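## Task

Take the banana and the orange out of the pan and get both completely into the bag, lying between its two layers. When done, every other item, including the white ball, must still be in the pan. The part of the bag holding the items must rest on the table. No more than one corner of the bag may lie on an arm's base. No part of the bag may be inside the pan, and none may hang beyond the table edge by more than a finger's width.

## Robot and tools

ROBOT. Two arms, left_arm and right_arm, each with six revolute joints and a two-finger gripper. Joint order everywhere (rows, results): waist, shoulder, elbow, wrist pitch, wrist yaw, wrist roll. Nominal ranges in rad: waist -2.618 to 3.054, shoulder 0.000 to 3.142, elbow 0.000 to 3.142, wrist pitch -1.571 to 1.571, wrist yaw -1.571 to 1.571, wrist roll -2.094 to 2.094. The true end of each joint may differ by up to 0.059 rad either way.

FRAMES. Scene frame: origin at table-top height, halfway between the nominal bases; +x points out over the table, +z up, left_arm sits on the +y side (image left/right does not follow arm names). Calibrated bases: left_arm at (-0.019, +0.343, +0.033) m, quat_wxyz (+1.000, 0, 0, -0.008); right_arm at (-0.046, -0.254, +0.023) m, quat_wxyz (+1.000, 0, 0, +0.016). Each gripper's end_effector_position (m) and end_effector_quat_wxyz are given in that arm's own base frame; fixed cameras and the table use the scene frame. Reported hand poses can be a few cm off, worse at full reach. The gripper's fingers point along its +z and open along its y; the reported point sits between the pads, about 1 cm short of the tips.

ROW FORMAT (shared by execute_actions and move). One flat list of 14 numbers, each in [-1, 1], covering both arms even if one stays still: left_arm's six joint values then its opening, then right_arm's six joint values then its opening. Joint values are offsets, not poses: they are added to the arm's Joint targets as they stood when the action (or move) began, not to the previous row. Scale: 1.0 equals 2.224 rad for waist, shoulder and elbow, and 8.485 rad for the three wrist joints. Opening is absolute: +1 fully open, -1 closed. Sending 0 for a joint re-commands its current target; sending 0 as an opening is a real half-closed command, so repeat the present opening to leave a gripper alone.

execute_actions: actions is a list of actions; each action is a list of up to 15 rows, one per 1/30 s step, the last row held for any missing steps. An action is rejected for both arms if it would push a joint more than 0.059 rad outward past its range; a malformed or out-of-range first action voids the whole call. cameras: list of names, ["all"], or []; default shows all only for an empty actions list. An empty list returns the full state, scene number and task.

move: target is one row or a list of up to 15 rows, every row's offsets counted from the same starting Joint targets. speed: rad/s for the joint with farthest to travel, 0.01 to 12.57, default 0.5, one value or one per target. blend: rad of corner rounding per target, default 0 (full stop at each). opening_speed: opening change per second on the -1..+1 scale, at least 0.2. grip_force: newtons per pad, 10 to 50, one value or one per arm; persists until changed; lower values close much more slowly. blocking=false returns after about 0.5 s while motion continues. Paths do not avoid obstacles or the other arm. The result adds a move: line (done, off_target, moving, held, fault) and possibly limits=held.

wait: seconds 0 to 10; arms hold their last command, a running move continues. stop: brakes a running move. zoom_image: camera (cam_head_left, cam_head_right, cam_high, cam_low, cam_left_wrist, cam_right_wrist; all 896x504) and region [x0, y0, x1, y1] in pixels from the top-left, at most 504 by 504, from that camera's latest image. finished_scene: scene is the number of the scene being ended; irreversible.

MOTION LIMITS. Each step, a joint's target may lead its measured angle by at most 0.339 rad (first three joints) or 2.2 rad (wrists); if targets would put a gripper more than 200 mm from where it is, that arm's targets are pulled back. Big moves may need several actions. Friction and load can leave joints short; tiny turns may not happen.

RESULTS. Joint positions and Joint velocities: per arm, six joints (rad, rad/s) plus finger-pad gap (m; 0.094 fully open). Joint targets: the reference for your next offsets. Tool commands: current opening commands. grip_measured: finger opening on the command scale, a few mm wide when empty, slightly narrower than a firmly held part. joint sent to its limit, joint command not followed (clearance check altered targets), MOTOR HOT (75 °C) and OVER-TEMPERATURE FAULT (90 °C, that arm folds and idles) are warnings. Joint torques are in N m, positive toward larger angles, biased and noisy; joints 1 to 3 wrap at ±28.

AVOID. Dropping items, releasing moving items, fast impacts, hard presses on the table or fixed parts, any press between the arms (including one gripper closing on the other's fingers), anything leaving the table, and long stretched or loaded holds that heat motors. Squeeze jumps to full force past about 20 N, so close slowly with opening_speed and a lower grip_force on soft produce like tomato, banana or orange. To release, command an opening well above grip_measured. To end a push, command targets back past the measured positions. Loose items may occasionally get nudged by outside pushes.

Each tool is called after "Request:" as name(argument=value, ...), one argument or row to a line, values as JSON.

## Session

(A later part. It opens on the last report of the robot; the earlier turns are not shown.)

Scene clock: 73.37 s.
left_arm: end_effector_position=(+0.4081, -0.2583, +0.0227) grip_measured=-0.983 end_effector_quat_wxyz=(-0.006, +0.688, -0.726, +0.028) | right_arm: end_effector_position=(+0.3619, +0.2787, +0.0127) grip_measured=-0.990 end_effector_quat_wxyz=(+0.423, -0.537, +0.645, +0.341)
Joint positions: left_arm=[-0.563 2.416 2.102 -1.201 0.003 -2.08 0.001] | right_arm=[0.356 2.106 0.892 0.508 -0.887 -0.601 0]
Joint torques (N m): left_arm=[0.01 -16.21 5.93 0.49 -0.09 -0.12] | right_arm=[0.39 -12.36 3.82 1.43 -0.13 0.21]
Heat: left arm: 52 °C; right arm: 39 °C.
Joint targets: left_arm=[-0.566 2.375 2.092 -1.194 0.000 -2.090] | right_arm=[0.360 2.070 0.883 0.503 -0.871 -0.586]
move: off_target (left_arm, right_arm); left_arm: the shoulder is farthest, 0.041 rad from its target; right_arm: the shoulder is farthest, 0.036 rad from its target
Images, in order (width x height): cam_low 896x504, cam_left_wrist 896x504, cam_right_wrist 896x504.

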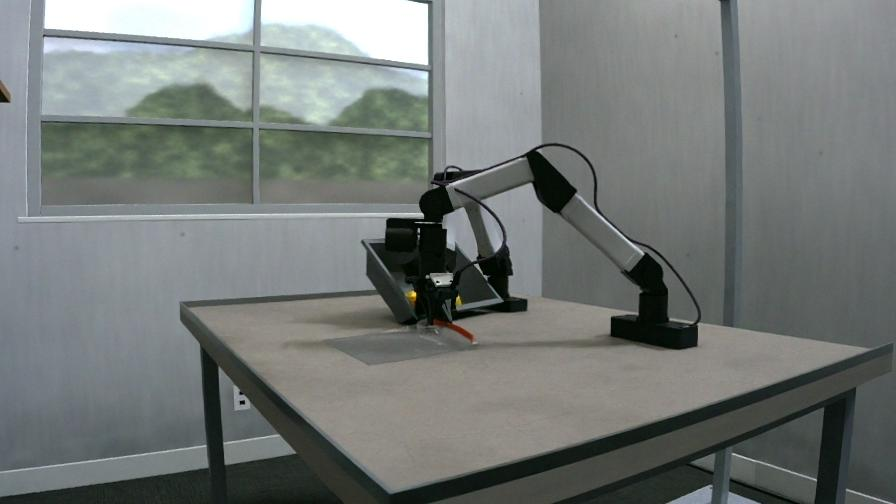

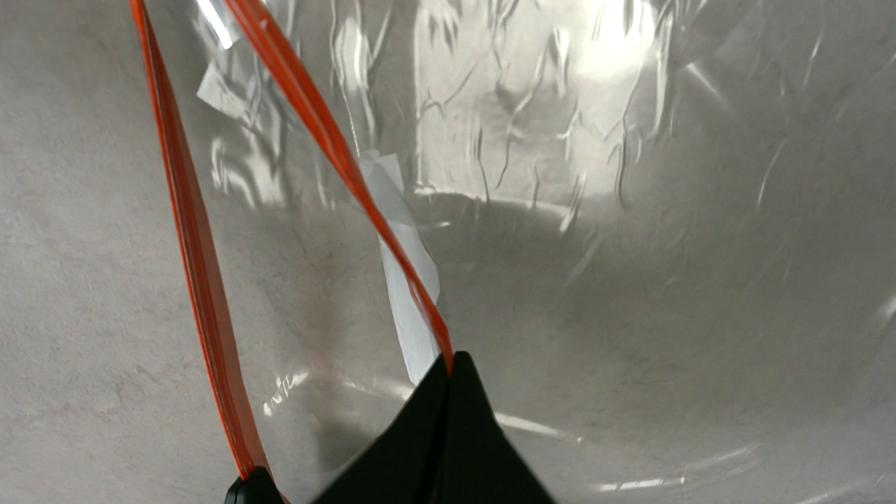

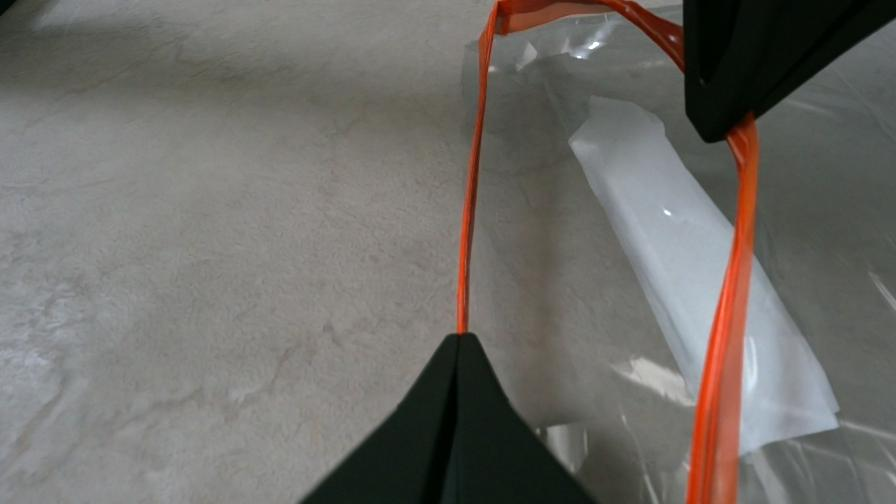

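Request:
wait(
  seconds=0,
  cameras=["cam_head_left","cam_high","cam_low"],
)

Request:
zoom_image(
  camera="cam_high",
  region=[330, 150, 600, 450],
)

Request:
zoom_image(
  camera="cam_head_left",
  region=[370, 180, 640, 380],
)

Scene clock: 73.63 s.
left_arm: end_effector_position=(+0.4081, -0.2583, +0.0227) grip_measured=-0.983 end_effector_quat_wxyz=(-0.006, +0.688, -0.726, +0.028) | right_arm: end_effector_position=(+0.3620, +0.2787, +0.0127) grip_measured=-0.990 end_effector_quat_wxyz=(+0.423, -0.537, +0.645, +0.341)
Joint positions: left_arm=[-0.563 2.416 2.102 -1.201 0.003 -2.08 0.001] | right_arm=[0.356 2.106 0.892 0.508 -0.887 -0.6 0]
Joint torques (N m): left_arm=[-0.06 -16.16 5.96 0.49 -0.09 -0.13] | right_arm=[0.36 -12.33 3.85 1.41 -0.15 0.2]
Heat: left arm: 52 °C; right arm: 39 °C.
Joint targets: left_arm=[-0.566 2.375 2.092 -1.194 0.000 -2.090] | right_arm=[0.360 2.070 0.883 0.503 -0.871 -0.586]
Tool commands: left_gripper/opening=-1.0 right_gripper/opening=-1.0
Images, in order (width x height): cam_head_left 896x504, cam_high 896x504, cam_low 896x504.

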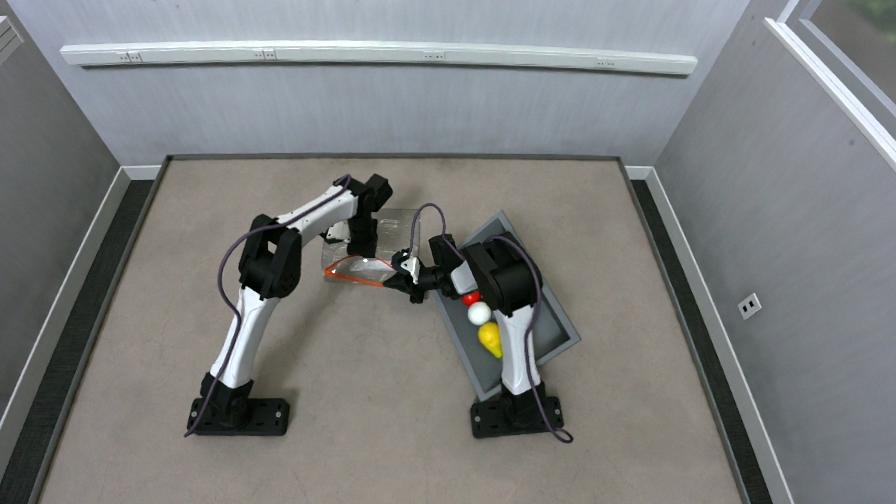

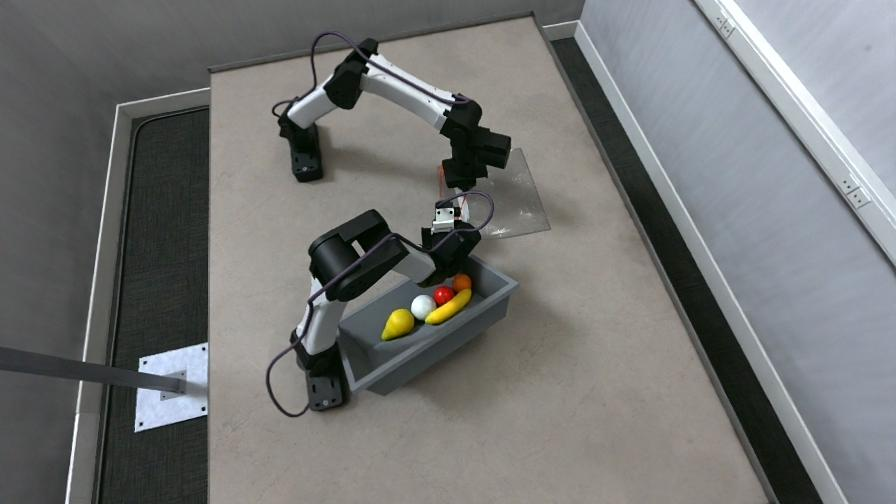

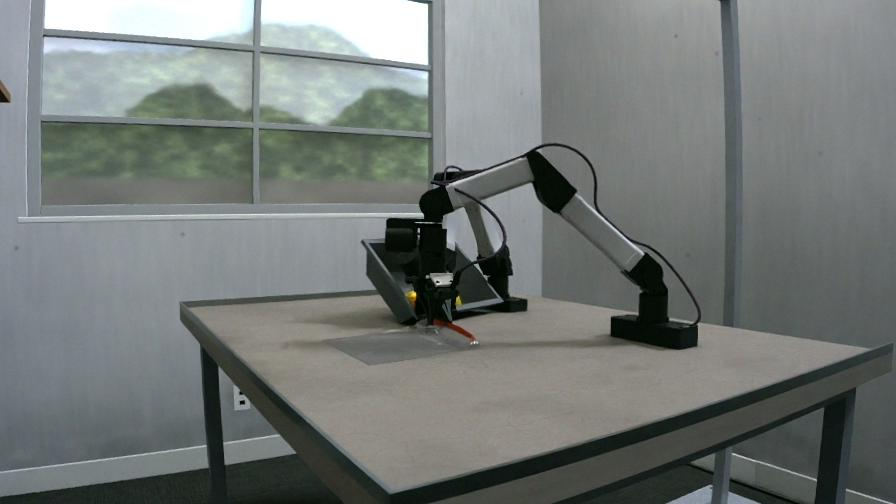

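Scaled by 1.680 from the camera's 896x504 image, which has a finer 1280x720 frame.

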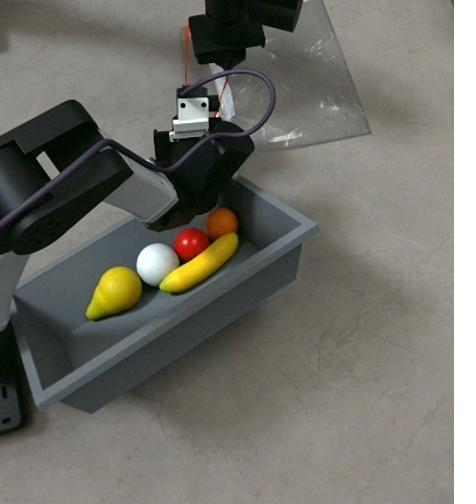

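Scaled by 1.867 from the camera's 896x504 image, which has a finer 1280x720 frame.

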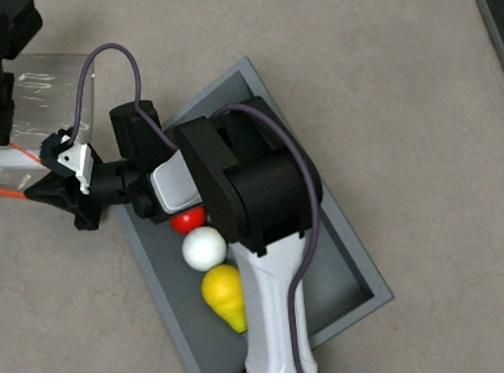

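Request:
move(
  target=[
    [0,0,0,0,0,0,-1,0,0,0,0,0,0,-0.5],
    [0,0,0,0,0,0,-1,0,-0.1079,0.0341,-0.0374,0,0,-0.5],
  ],
  speed=[0.1,0.08],
  cameras=["cam_head_left","cam_low","cam_high","cam_left_wrist","cam_right_wrist"],
)

Request:
zoom_image(
  camera="cam_low",
  region=[300, 200, 540, 380],
)

Scene clock: 79.90 s.
left_arm: end_effector_position=(+0.4081, -0.2583, +0.0227) grip_measured=-0.983 end_effector_quat_wxyz=(-0.006, +0.688, -0.726, +0.028) | right_arm: end_effector_position=(+0.3532, +0.2743, +0.0771) grip_measured=-0.501 end_effector_quat_wxyz=(+0.404, -0.530, +0.661, +0.344)
Joint positions: left_arm=[-0.563 2.416 2.102 -1.201 0.003 -2.08 0.001] | right_arm=[0.356 1.871 0.934 0.185 -0.878 -0.593 0.023]
Joint torques (N m): left_arm=[0.01 -16.17 5.9 0.48 -0.09 -0.11] | right_arm=[0.39 -12.01 8.23 1.41 -0.26 0.12]
Heat: left arm: 54 °C; right arm: 40 °C.
Joint targets: left_arm=[-0.566 2.375 2.092 -1.194 0.000 -2.090] | right_arm=[0.360 1.830 0.958 0.186 -0.871 -0.586]
move: off_target (left_arm, right_arm); left_arm: the shoulder is farthest, 0.041 rad from its target; right_arm: the shoulder is farthest, 0.041 rad from its target
Images, in order (width x height): cam_head_left 896x504, cam_high 896x504, cam_low 896x504, cam_left_wrist 896x504, cam_right_wrist 896x504.

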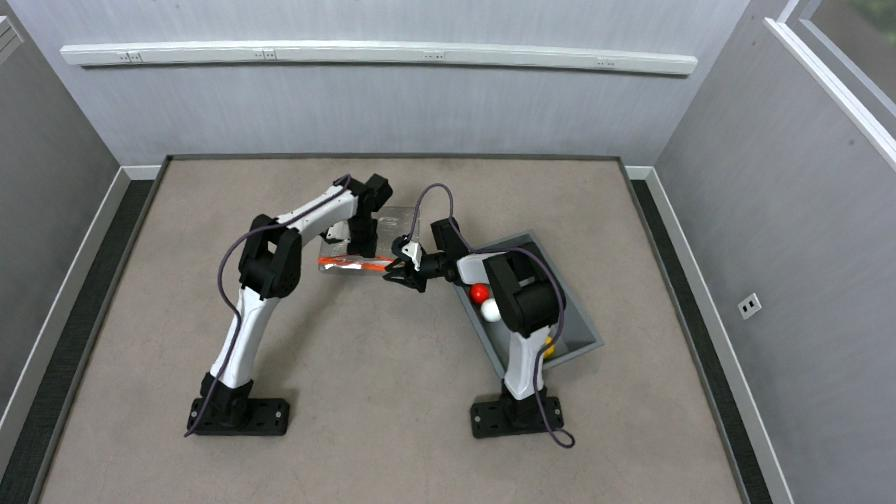

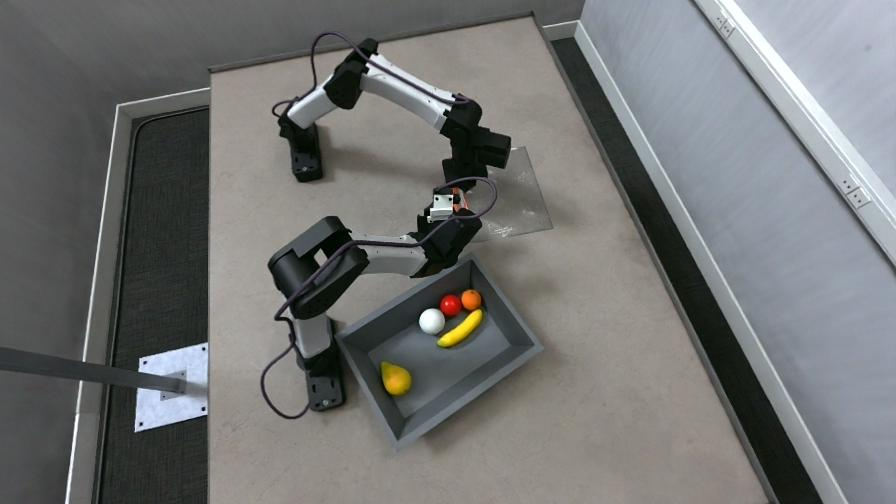

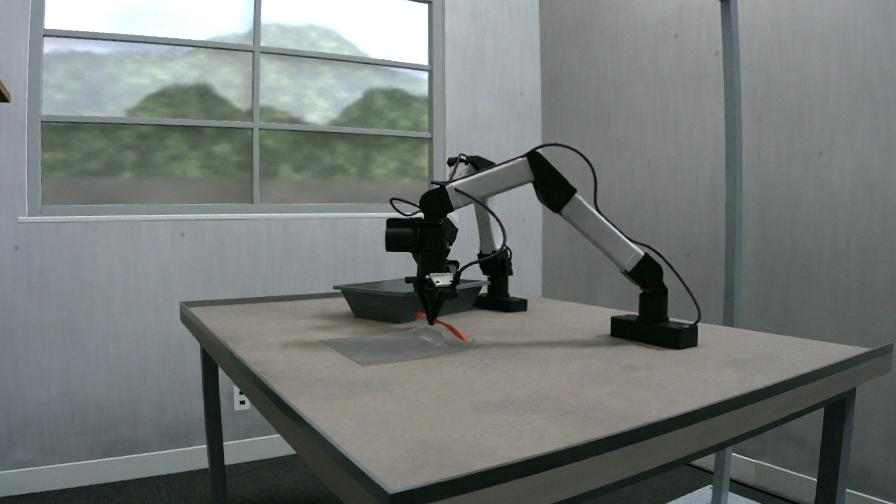

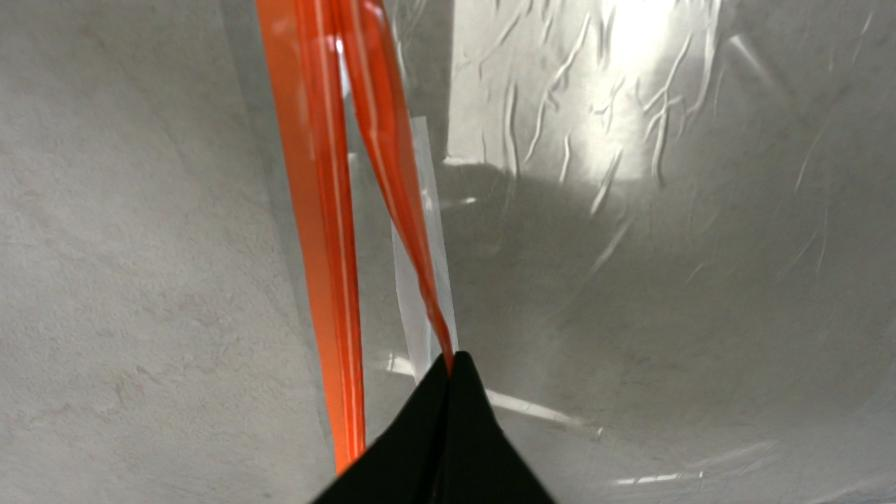

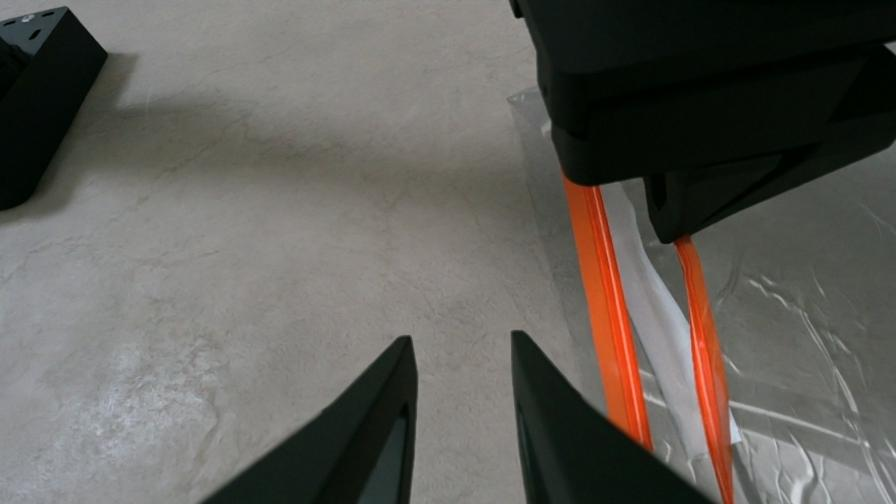

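Scaled by 2.100 from the camera's 896x504 image, which has a finer 1280x720 frame.

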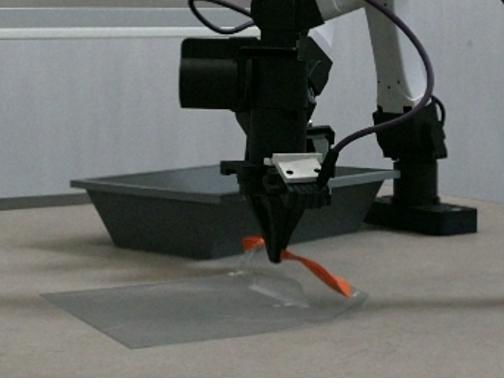

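Request:
move(
  target=[0.0007,0.0022,0.1078,-0.0266,0,0,-1,-0.0721,0.0166,0.3344,-0.1792,0.1027,0.0691,0.5],
  speed=0.5,
  grip_force=[50,25],
  cameras=["cam_low","cam_left_wrist","cam_right_wrist"],
)

Request:
zoom_image(
  camera="cam_low",
  region=[300, 200, 540, 380],
)

Scene clock: 84.73 s.
left_arm: end_effector_position=(+0.4072, -0.2577, +0.0752) grip_measured=-0.983 end_effector_quat_wxyz=(-0.006, +0.688, -0.726, +0.029) | right_arm: end_effector_position=(+0.3540, +0.0754, +0.1296) grip_measured=+0.499 end_effector_quat_wxyz=(+0.023, -0.106, +0.994, +0.007)
Joint positions: left_arm=[-0.563 2.416 2.311 -1.407 0.003 -2.08 0.001] | right_arm=[0.205 1.871 1.677 -1.329 -0.01 -0.007 0.07]
Joint torques (N m): left_arm=[0.12 -15.71 9.01 0.28 -0.08 -0.11] | right_arm=[-0.53 -9.09 8.61 0.32 0.06 0.12]
Heat: left arm: 56 °C; right arm: 41 °C.
Joint targets: left_arm=[-0.565 2.380 2.331 -1.419 0.000 -2.090] | right_arm=[0.200 1.867 1.703 -1.335 0.000 0.001]
grip_force (N): 50, 25
move: off_target (left_arm); left_arm: the shoulder is farthest, 0.036 rad from its target
Images, in order (width x height): cam_low 896x504, cam_left_wrist 896x504, cam_right_wrist 896x504.

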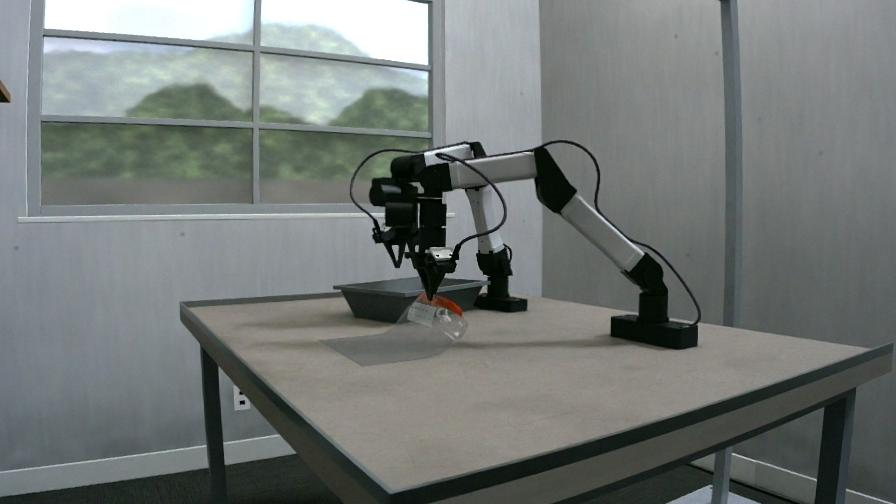

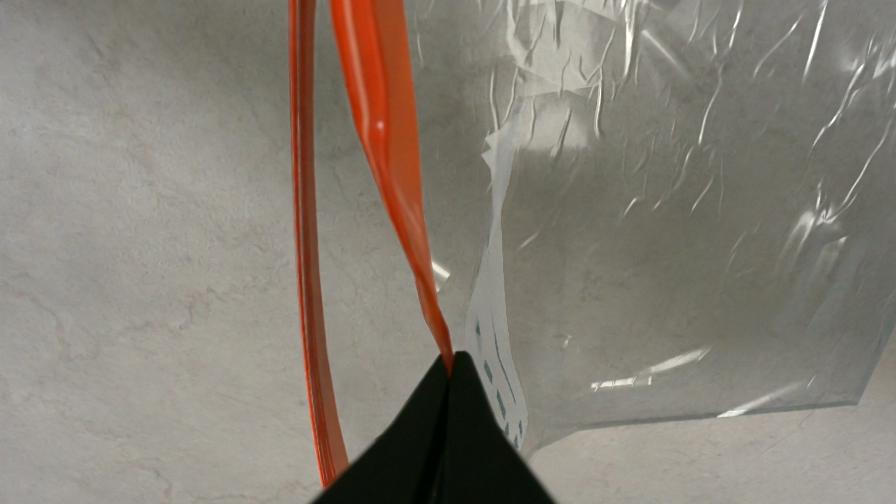

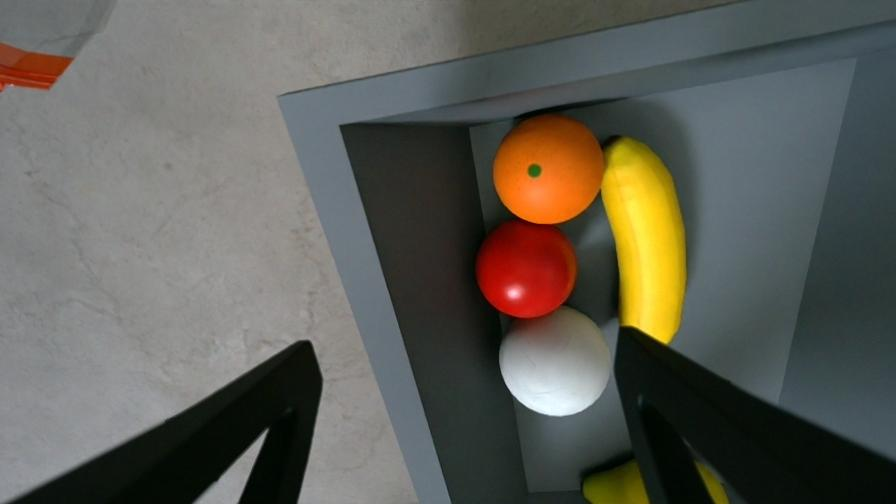

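Scaled by 2.100 from the camera's 896x504 image, which has a finer 1280x720 frame.

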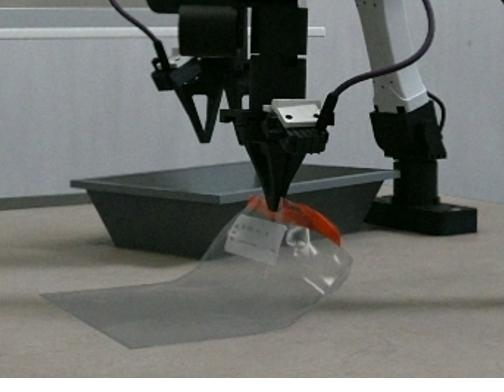

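Request:
move(
  target=[0,0,0,0,0,0,-1,-0.3597,-0.1847,-0.4185,0.08,-0.0674,-0.1371,0.0],
  speed=0.8,
  cameras=["cam_right_wrist","cam_left_wrist"],
)

Scene clock: 91.17 s.
left_arm: end_effector_position=(+0.4072, -0.2576, +0.0752) grip_measured=-0.983 end_effector_quat_wxyz=(-0.006, +0.688, -0.726, +0.029) | right_arm: end_effector_position=(+0.2705, -0.0715, +0.0447) grip_measured=+0.001 end_effector_quat_wxyz=(+0.269, -0.290, +0.912, +0.105)
Joint positions: left_arm=[-0.563 2.416 2.311 -1.407 0.003 -2.08 0.001] | right_arm=[-0.594 1.484 0.773 -0.669 -0.558 -1.154 0.047]
Joint torques (N m): left_arm=[0.12 -15.68 9.02 0.27 -0.09 -0.12] | right_arm=[-0.61 -7.34 5.61 0.69 -0.46 -0.03]
Heat: left arm: 58 °C; right arm: 41 °C.
Joint targets: left_arm=[-0.565 2.380 2.331 -1.420 0.000 -2.090] | right_arm=[-0.600 1.456 0.771 -0.656 -0.571 -1.162]
grip_force (N): 50, 25
move: off_target (left_arm); left_arm: the shoulder is farthest, 0.036 rad from its target
Images, in order (width x height): cam_left_wrist 896x504, cam_right_wrist 896x504.

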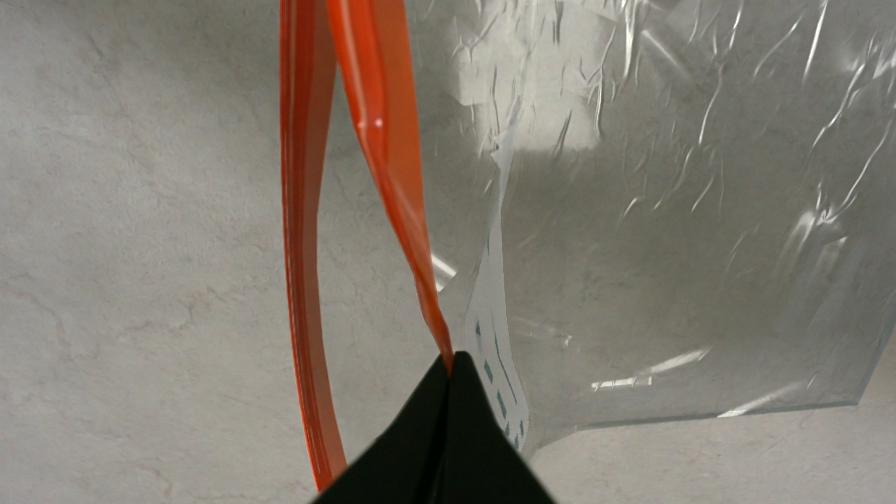

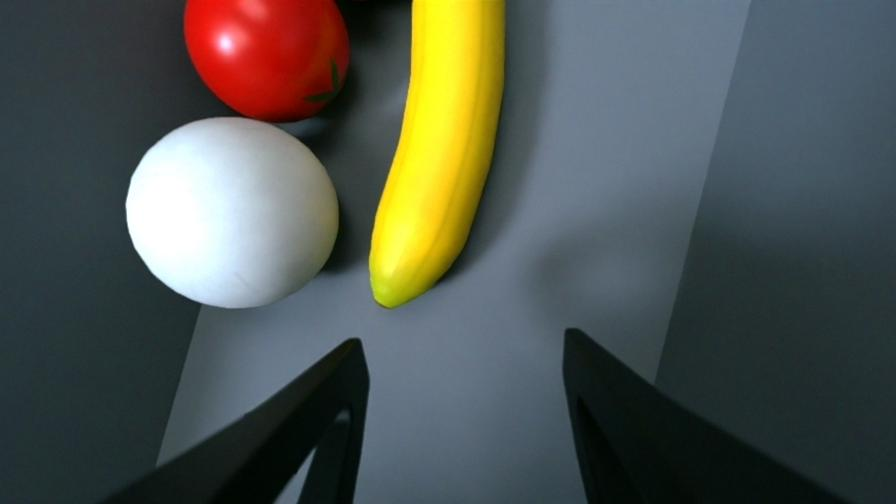

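Request:
move(
  target=[
    [0,0,0,0,0,0,-1,0.0687,-0.0963,-0.0977,0.0251,0.0156,0.0503,-0.1],
    [0,0,0,0,0,0,-1,0.1136,-0.003,-0.1206,0.0602,0.0209,0.0618,-0.1],
  ],
  speed=0.5,
  cameras=["cam_right_wrist"],
)

Scene clock: 95.47 s.
left_arm: end_effector_position=(+0.4072, -0.2576, +0.0752) grip_measured=-0.983 end_effector_quat_wxyz=(-0.006, +0.688, -0.726, +0.029) | right_arm: end_effector_position=(+0.2920, -0.0357, +0.0051) grip_measured=-0.099 end_effector_quat_wxyz=(+0.294, -0.184, +0.936, +0.060)
Joint positions: left_arm=[-0.563 2.416 2.311 -1.407 0.003 -2.08 0.001] | right_arm=[-0.355 1.442 0.506 -0.162 -0.402 -0.646 0.042]
Joint torques (N m): left_arm=[0.12 -15.73 8.98 0.28 -0.08 -0.12] | right_arm=[0.72 -3.67 5.35 1.28 -0.17 0.14]
Heat: left arm: 59 °C; right arm: 41 °C.
Joint targets: left_arm=[-0.565 2.380 2.331 -1.420 0.000 -2.090] | right_arm=[-0.348 1.450 0.503 -0.145 -0.394 -0.638]
grip_force (N): 50, 25
move: off_target (left_arm); left_arm: the shoulder is farthest, 0.036 rad from its target
Images, in order (width x height): cam_right_wrist 896x504.

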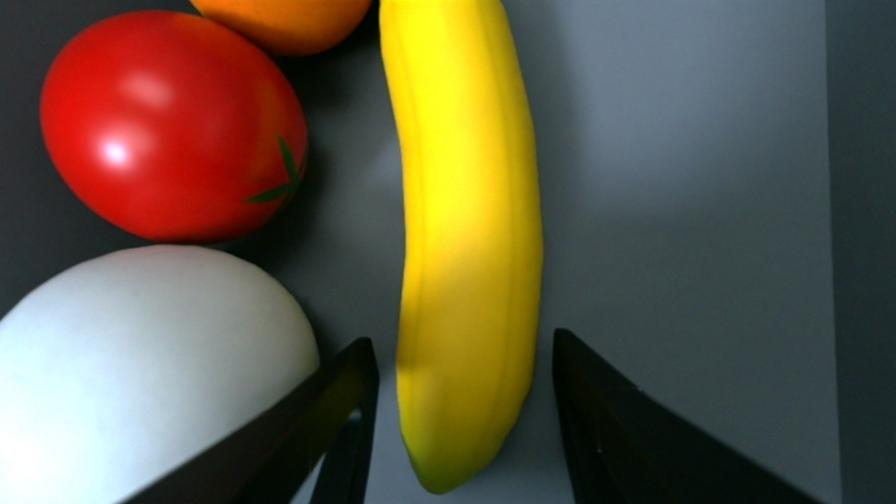

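Request:
move(
  target=[
    [0,0.017,0,0,0,0,-1,0,0,0,0,0,0,-0.45],
    [0,0.017,0,0,0,0,-1,0,-0.1191,0.1849,-0.0761,0,0,-0.45],
    [0,0.017,0,0,0,0,-1,0.4492,0.0746,0.3597,-0.0685,0.0028,0.2228,-0.45],
  ],
  speed=[0.5,0.5,0.9],
  blend=[0,0.1,0],
  opening_speed=0.8,
  cameras=["cam_high","cam_left_wrist","cam_right_wrist","cam_low"],
)

Request:
zoom_image(
  camera="cam_low",
  region=[300, 200, 540, 380],
)

Request:
zoom_image(
  camera="cam_high",
  region=[400, 120, 580, 250],
)

Scene clock: 102.97 s.
left_arm: end_effector_position=(+0.4072, -0.2576, +0.0752) grip_measured=-0.983 end_effector_quat_wxyz=(-0.006, +0.688, -0.726, +0.029) | right_arm: end_effector_position=(+0.2738, +0.2883, +0.1469) grip_measured=-0.449 end_effector_quat_wxyz=(-0.008, +0.236, +0.924, +0.302)
Joint positions: left_arm=[-0.563 2.416 2.311 -1.407 0.003 -2.08 0.001] | right_arm=[0.648 1.605 1.274 -0.744 -0.379 1.245 0.026]
Joint torques (N m): left_arm=[0.12 -12.77 8.98 0.27 -0.09 -0.12] | right_arm=[0.32 -6.16 9.74 1.29 -0.07 0.09]
Heat: left arm: 58 °C; right arm: 39 °C.
Joint targets: left_arm=[-0.565 2.417 2.331 -1.420 0.000 -2.090] | right_arm=[0.651 1.615 1.303 -0.726 -0.370 1.252]
grip_force (N): 50, 25
move: done
Images, in order (width x height): cam_high 896x504, cam_low 896x504, cam_left_wrist 896x504, cam_right_wrist 896x504.

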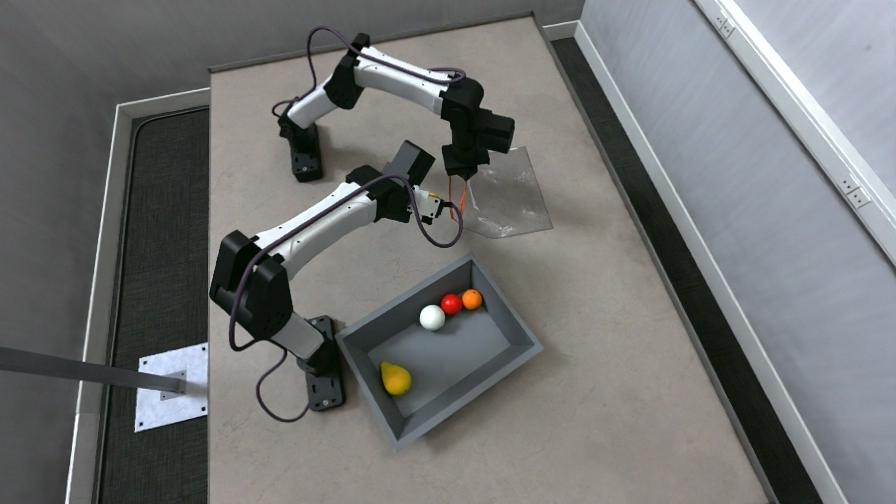

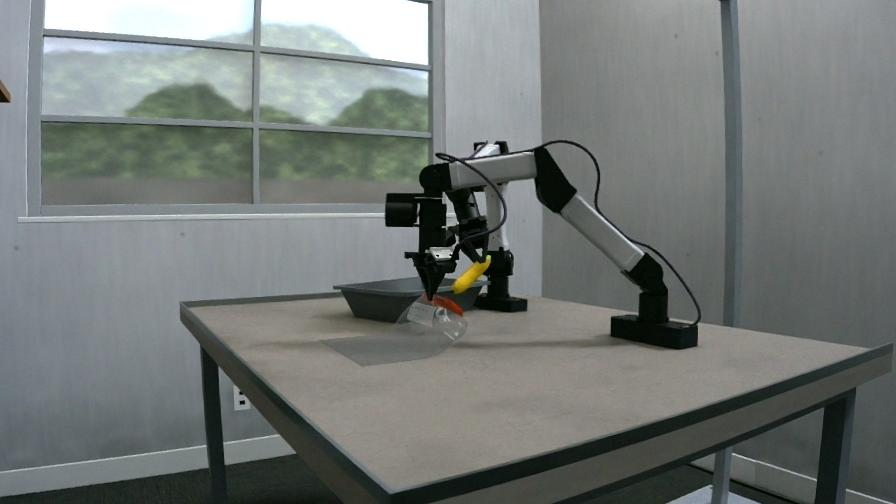

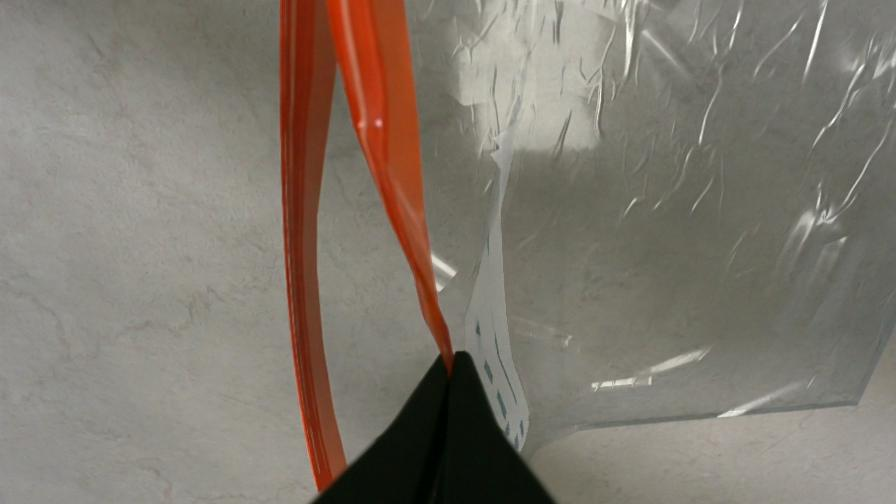

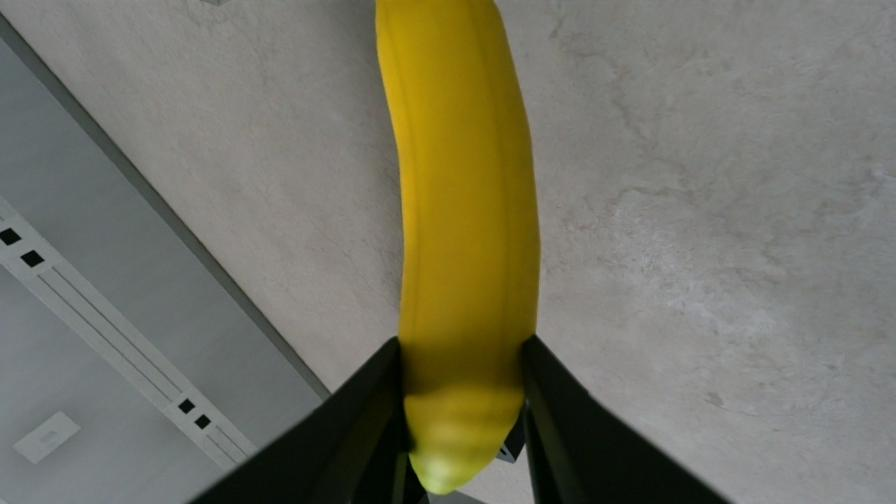

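Scaled by 2.100 from the camera's 896x504 image, which has a finer 1280x720 frame.

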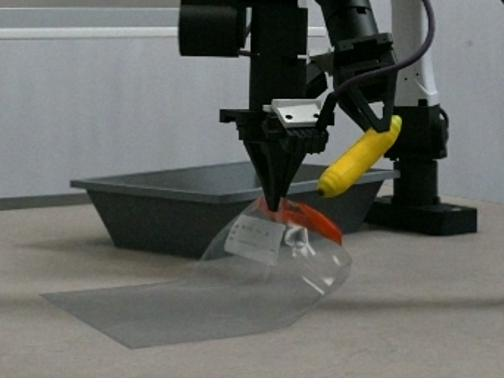

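Scaled by 2.800 from the camera's 896x504 image, which has a finer 1280x720 frame.

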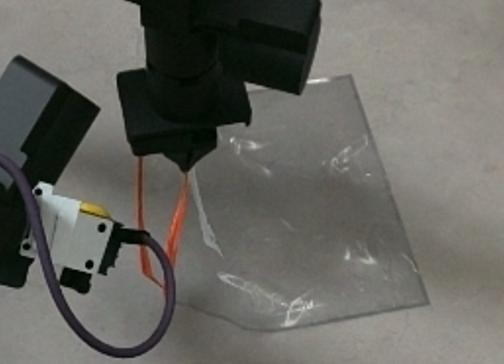

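Request:
move(
  target=[0,0,0,0,0,0,-1,-0.0801,0.1911,0.1236,0.0094,-0.0101,-0.0201,-0.45],
  speed=0.4,
  cameras=["cam_high","cam_left_wrist","cam_right_wrist","cam_low"],
)

Request:
zoom_image(
  camera="cam_low",
  region=[300, 200, 540, 380],
)

Scene clock: 106.30 s.
left_arm: end_effector_position=(+0.4072, -0.2576, +0.0752) grip_measured=-0.983 end_effector_quat_wxyz=(-0.006, +0.688, -0.726, +0.029) | right_arm: end_effector_position=(+0.3904, +0.2854, +0.0787) grip_measured=-0.449 end_effector_quat_wxyz=(-0.006, +0.244, +0.923, +0.298)
Joint positions: left_arm=[-0.563 2.416 2.311 -1.407 0.003 -2.08 0.001] | right_arm=[0.476 2.033 1.55 -0.663 -0.445 1.091 0.026]
Joint torques (N m): left_arm=[0.12 -12.79 9.01 0.29 -0.08 -0.12] | right_arm=[-0.34 -9.77 9.37 1.18 -0.26 -0.08]
Heat: left arm: 57 °C; right arm: 39 °C.
Joint targets: left_arm=[-0.565 2.417 2.331 -1.420 0.000 -2.090] | right_arm=[0.473 2.041 1.578 -0.646 -0.456 1.082]
grip_force (N): 50, 25
move: done
Images, in order (width x height): cam_high 896x504, cam_low 896x504, cam_left_wrist 896x504, cam_right_wrist 896x504.

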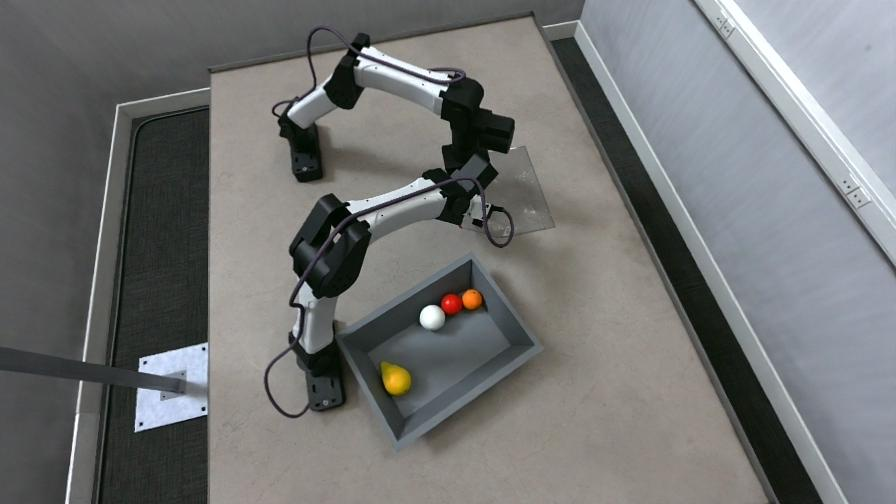

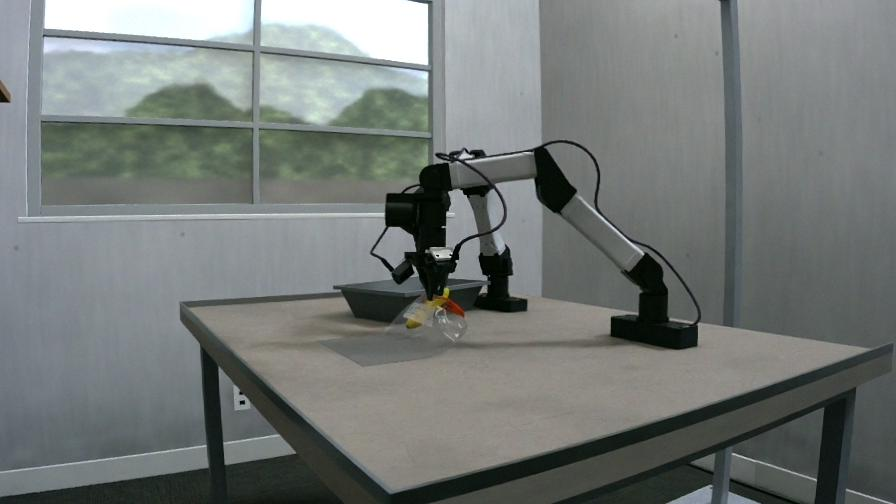

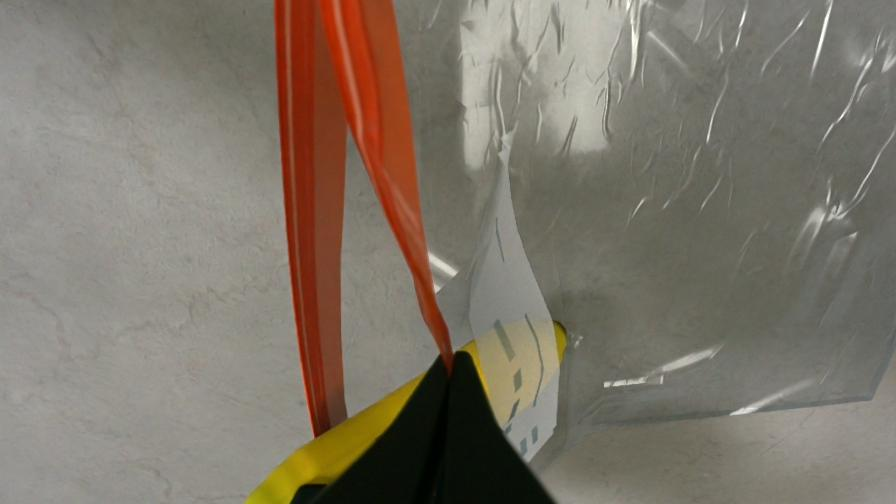

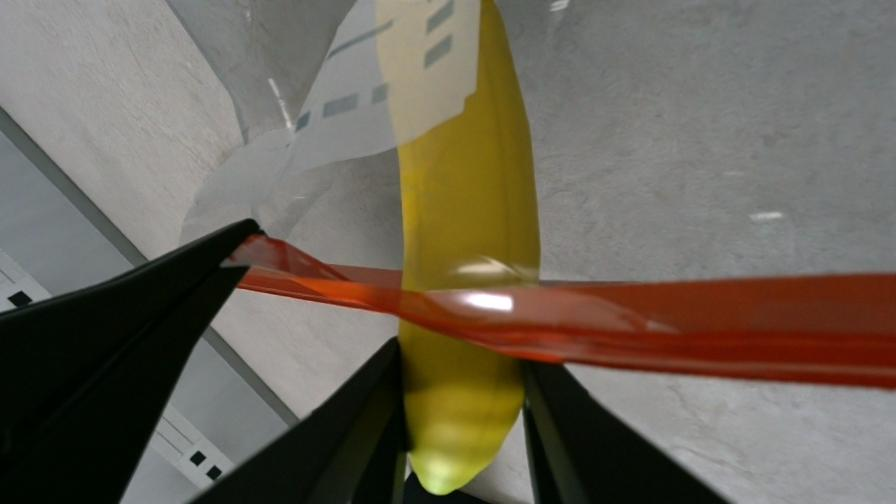

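Scaled by 2.100 from the camera's 896x504 image, which has a finer 1280x720 frame.

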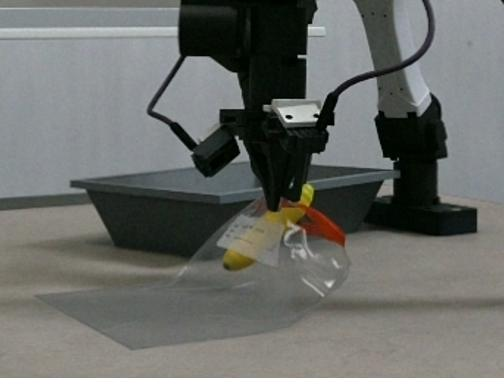

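Request:
move(
  target=[0,0,0,0,0,0,-1,0.0179,-0.0251,-0.1459,0.0643,0.0196,-0.0084,-0.45],
  speed=0.3,
  cameras=["cam_left_wrist","cam_right_wrist","cam_low"],
)

Request:
zoom_image(
  camera="cam_low",
  region=[300, 200, 540, 380],
)

Scene clock: 109.17 s.
left_arm: end_effector_position=(+0.4072, -0.2576, +0.0752) grip_measured=-0.983 end_effector_quat_wxyz=(-0.006, +0.688, -0.726, +0.029) | right_arm: end_effector_position=(+0.4159, +0.2897, +0.0332) grip_measured=-0.449 end_effector_quat_wxyz=(+0.138, +0.189, +0.915, +0.327)
Joint positions: left_arm=[-0.563 2.416 2.311 -1.407 0.003 -2.08 0.001] | right_arm=[0.507 2.033 1.257 -0.123 -0.3 1.019 0.026]
Joint torques (N m): left_arm=[0.12 -12.81 9.01 0.28 -0.09 -0.12] | right_arm=[0.65 -14.41 6.06 1.6 -0.02 -0.11]
Heat: left arm: 57 °C; right arm: 39 °C.
Joint targets: left_arm=[-0.565 2.417 2.331 -1.420 0.000 -2.090] | right_arm=[0.513 1.985 1.254 -0.101 -0.290 1.010]
grip_force (N): 50, 25
move: off_target (right_arm); right_arm: the shoulder is farthest, 0.047 rad from its target
Images, in order (width x height): cam_low 896x504, cam_left_wrist 896x504, cam_right_wrist 896x504.

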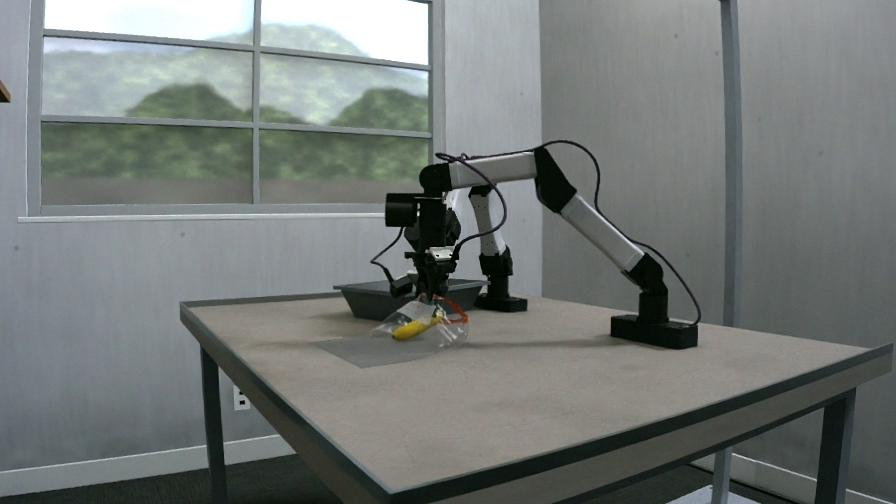

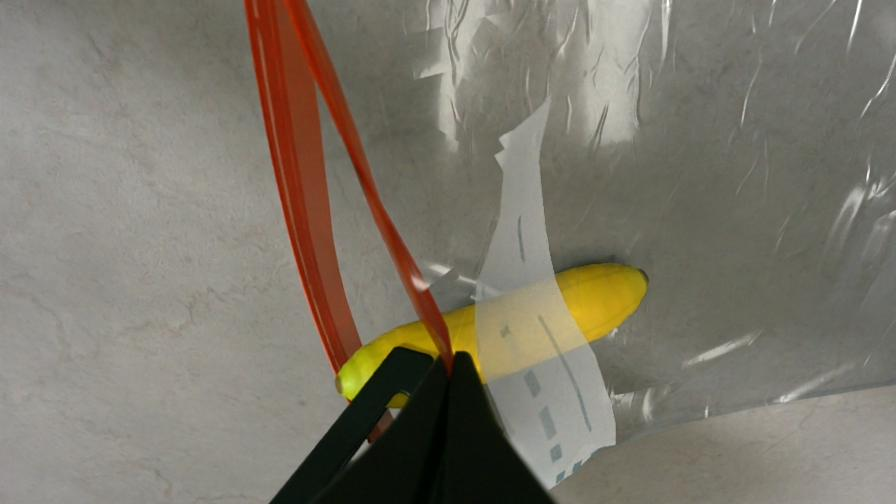

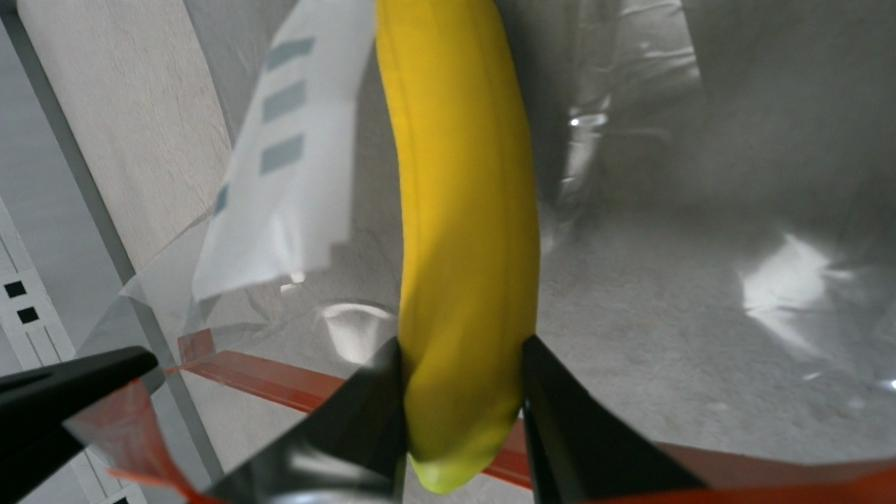

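Scaled by 2.100 from the camera's 896x504 image, which has a finer 1280x720 frame.

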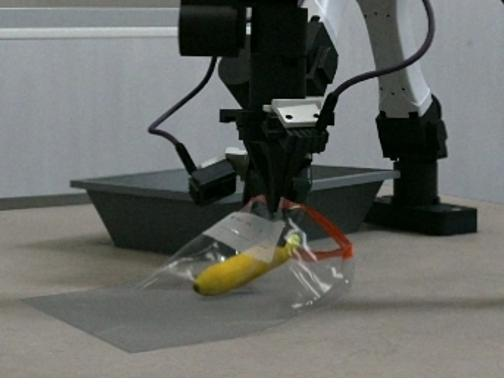

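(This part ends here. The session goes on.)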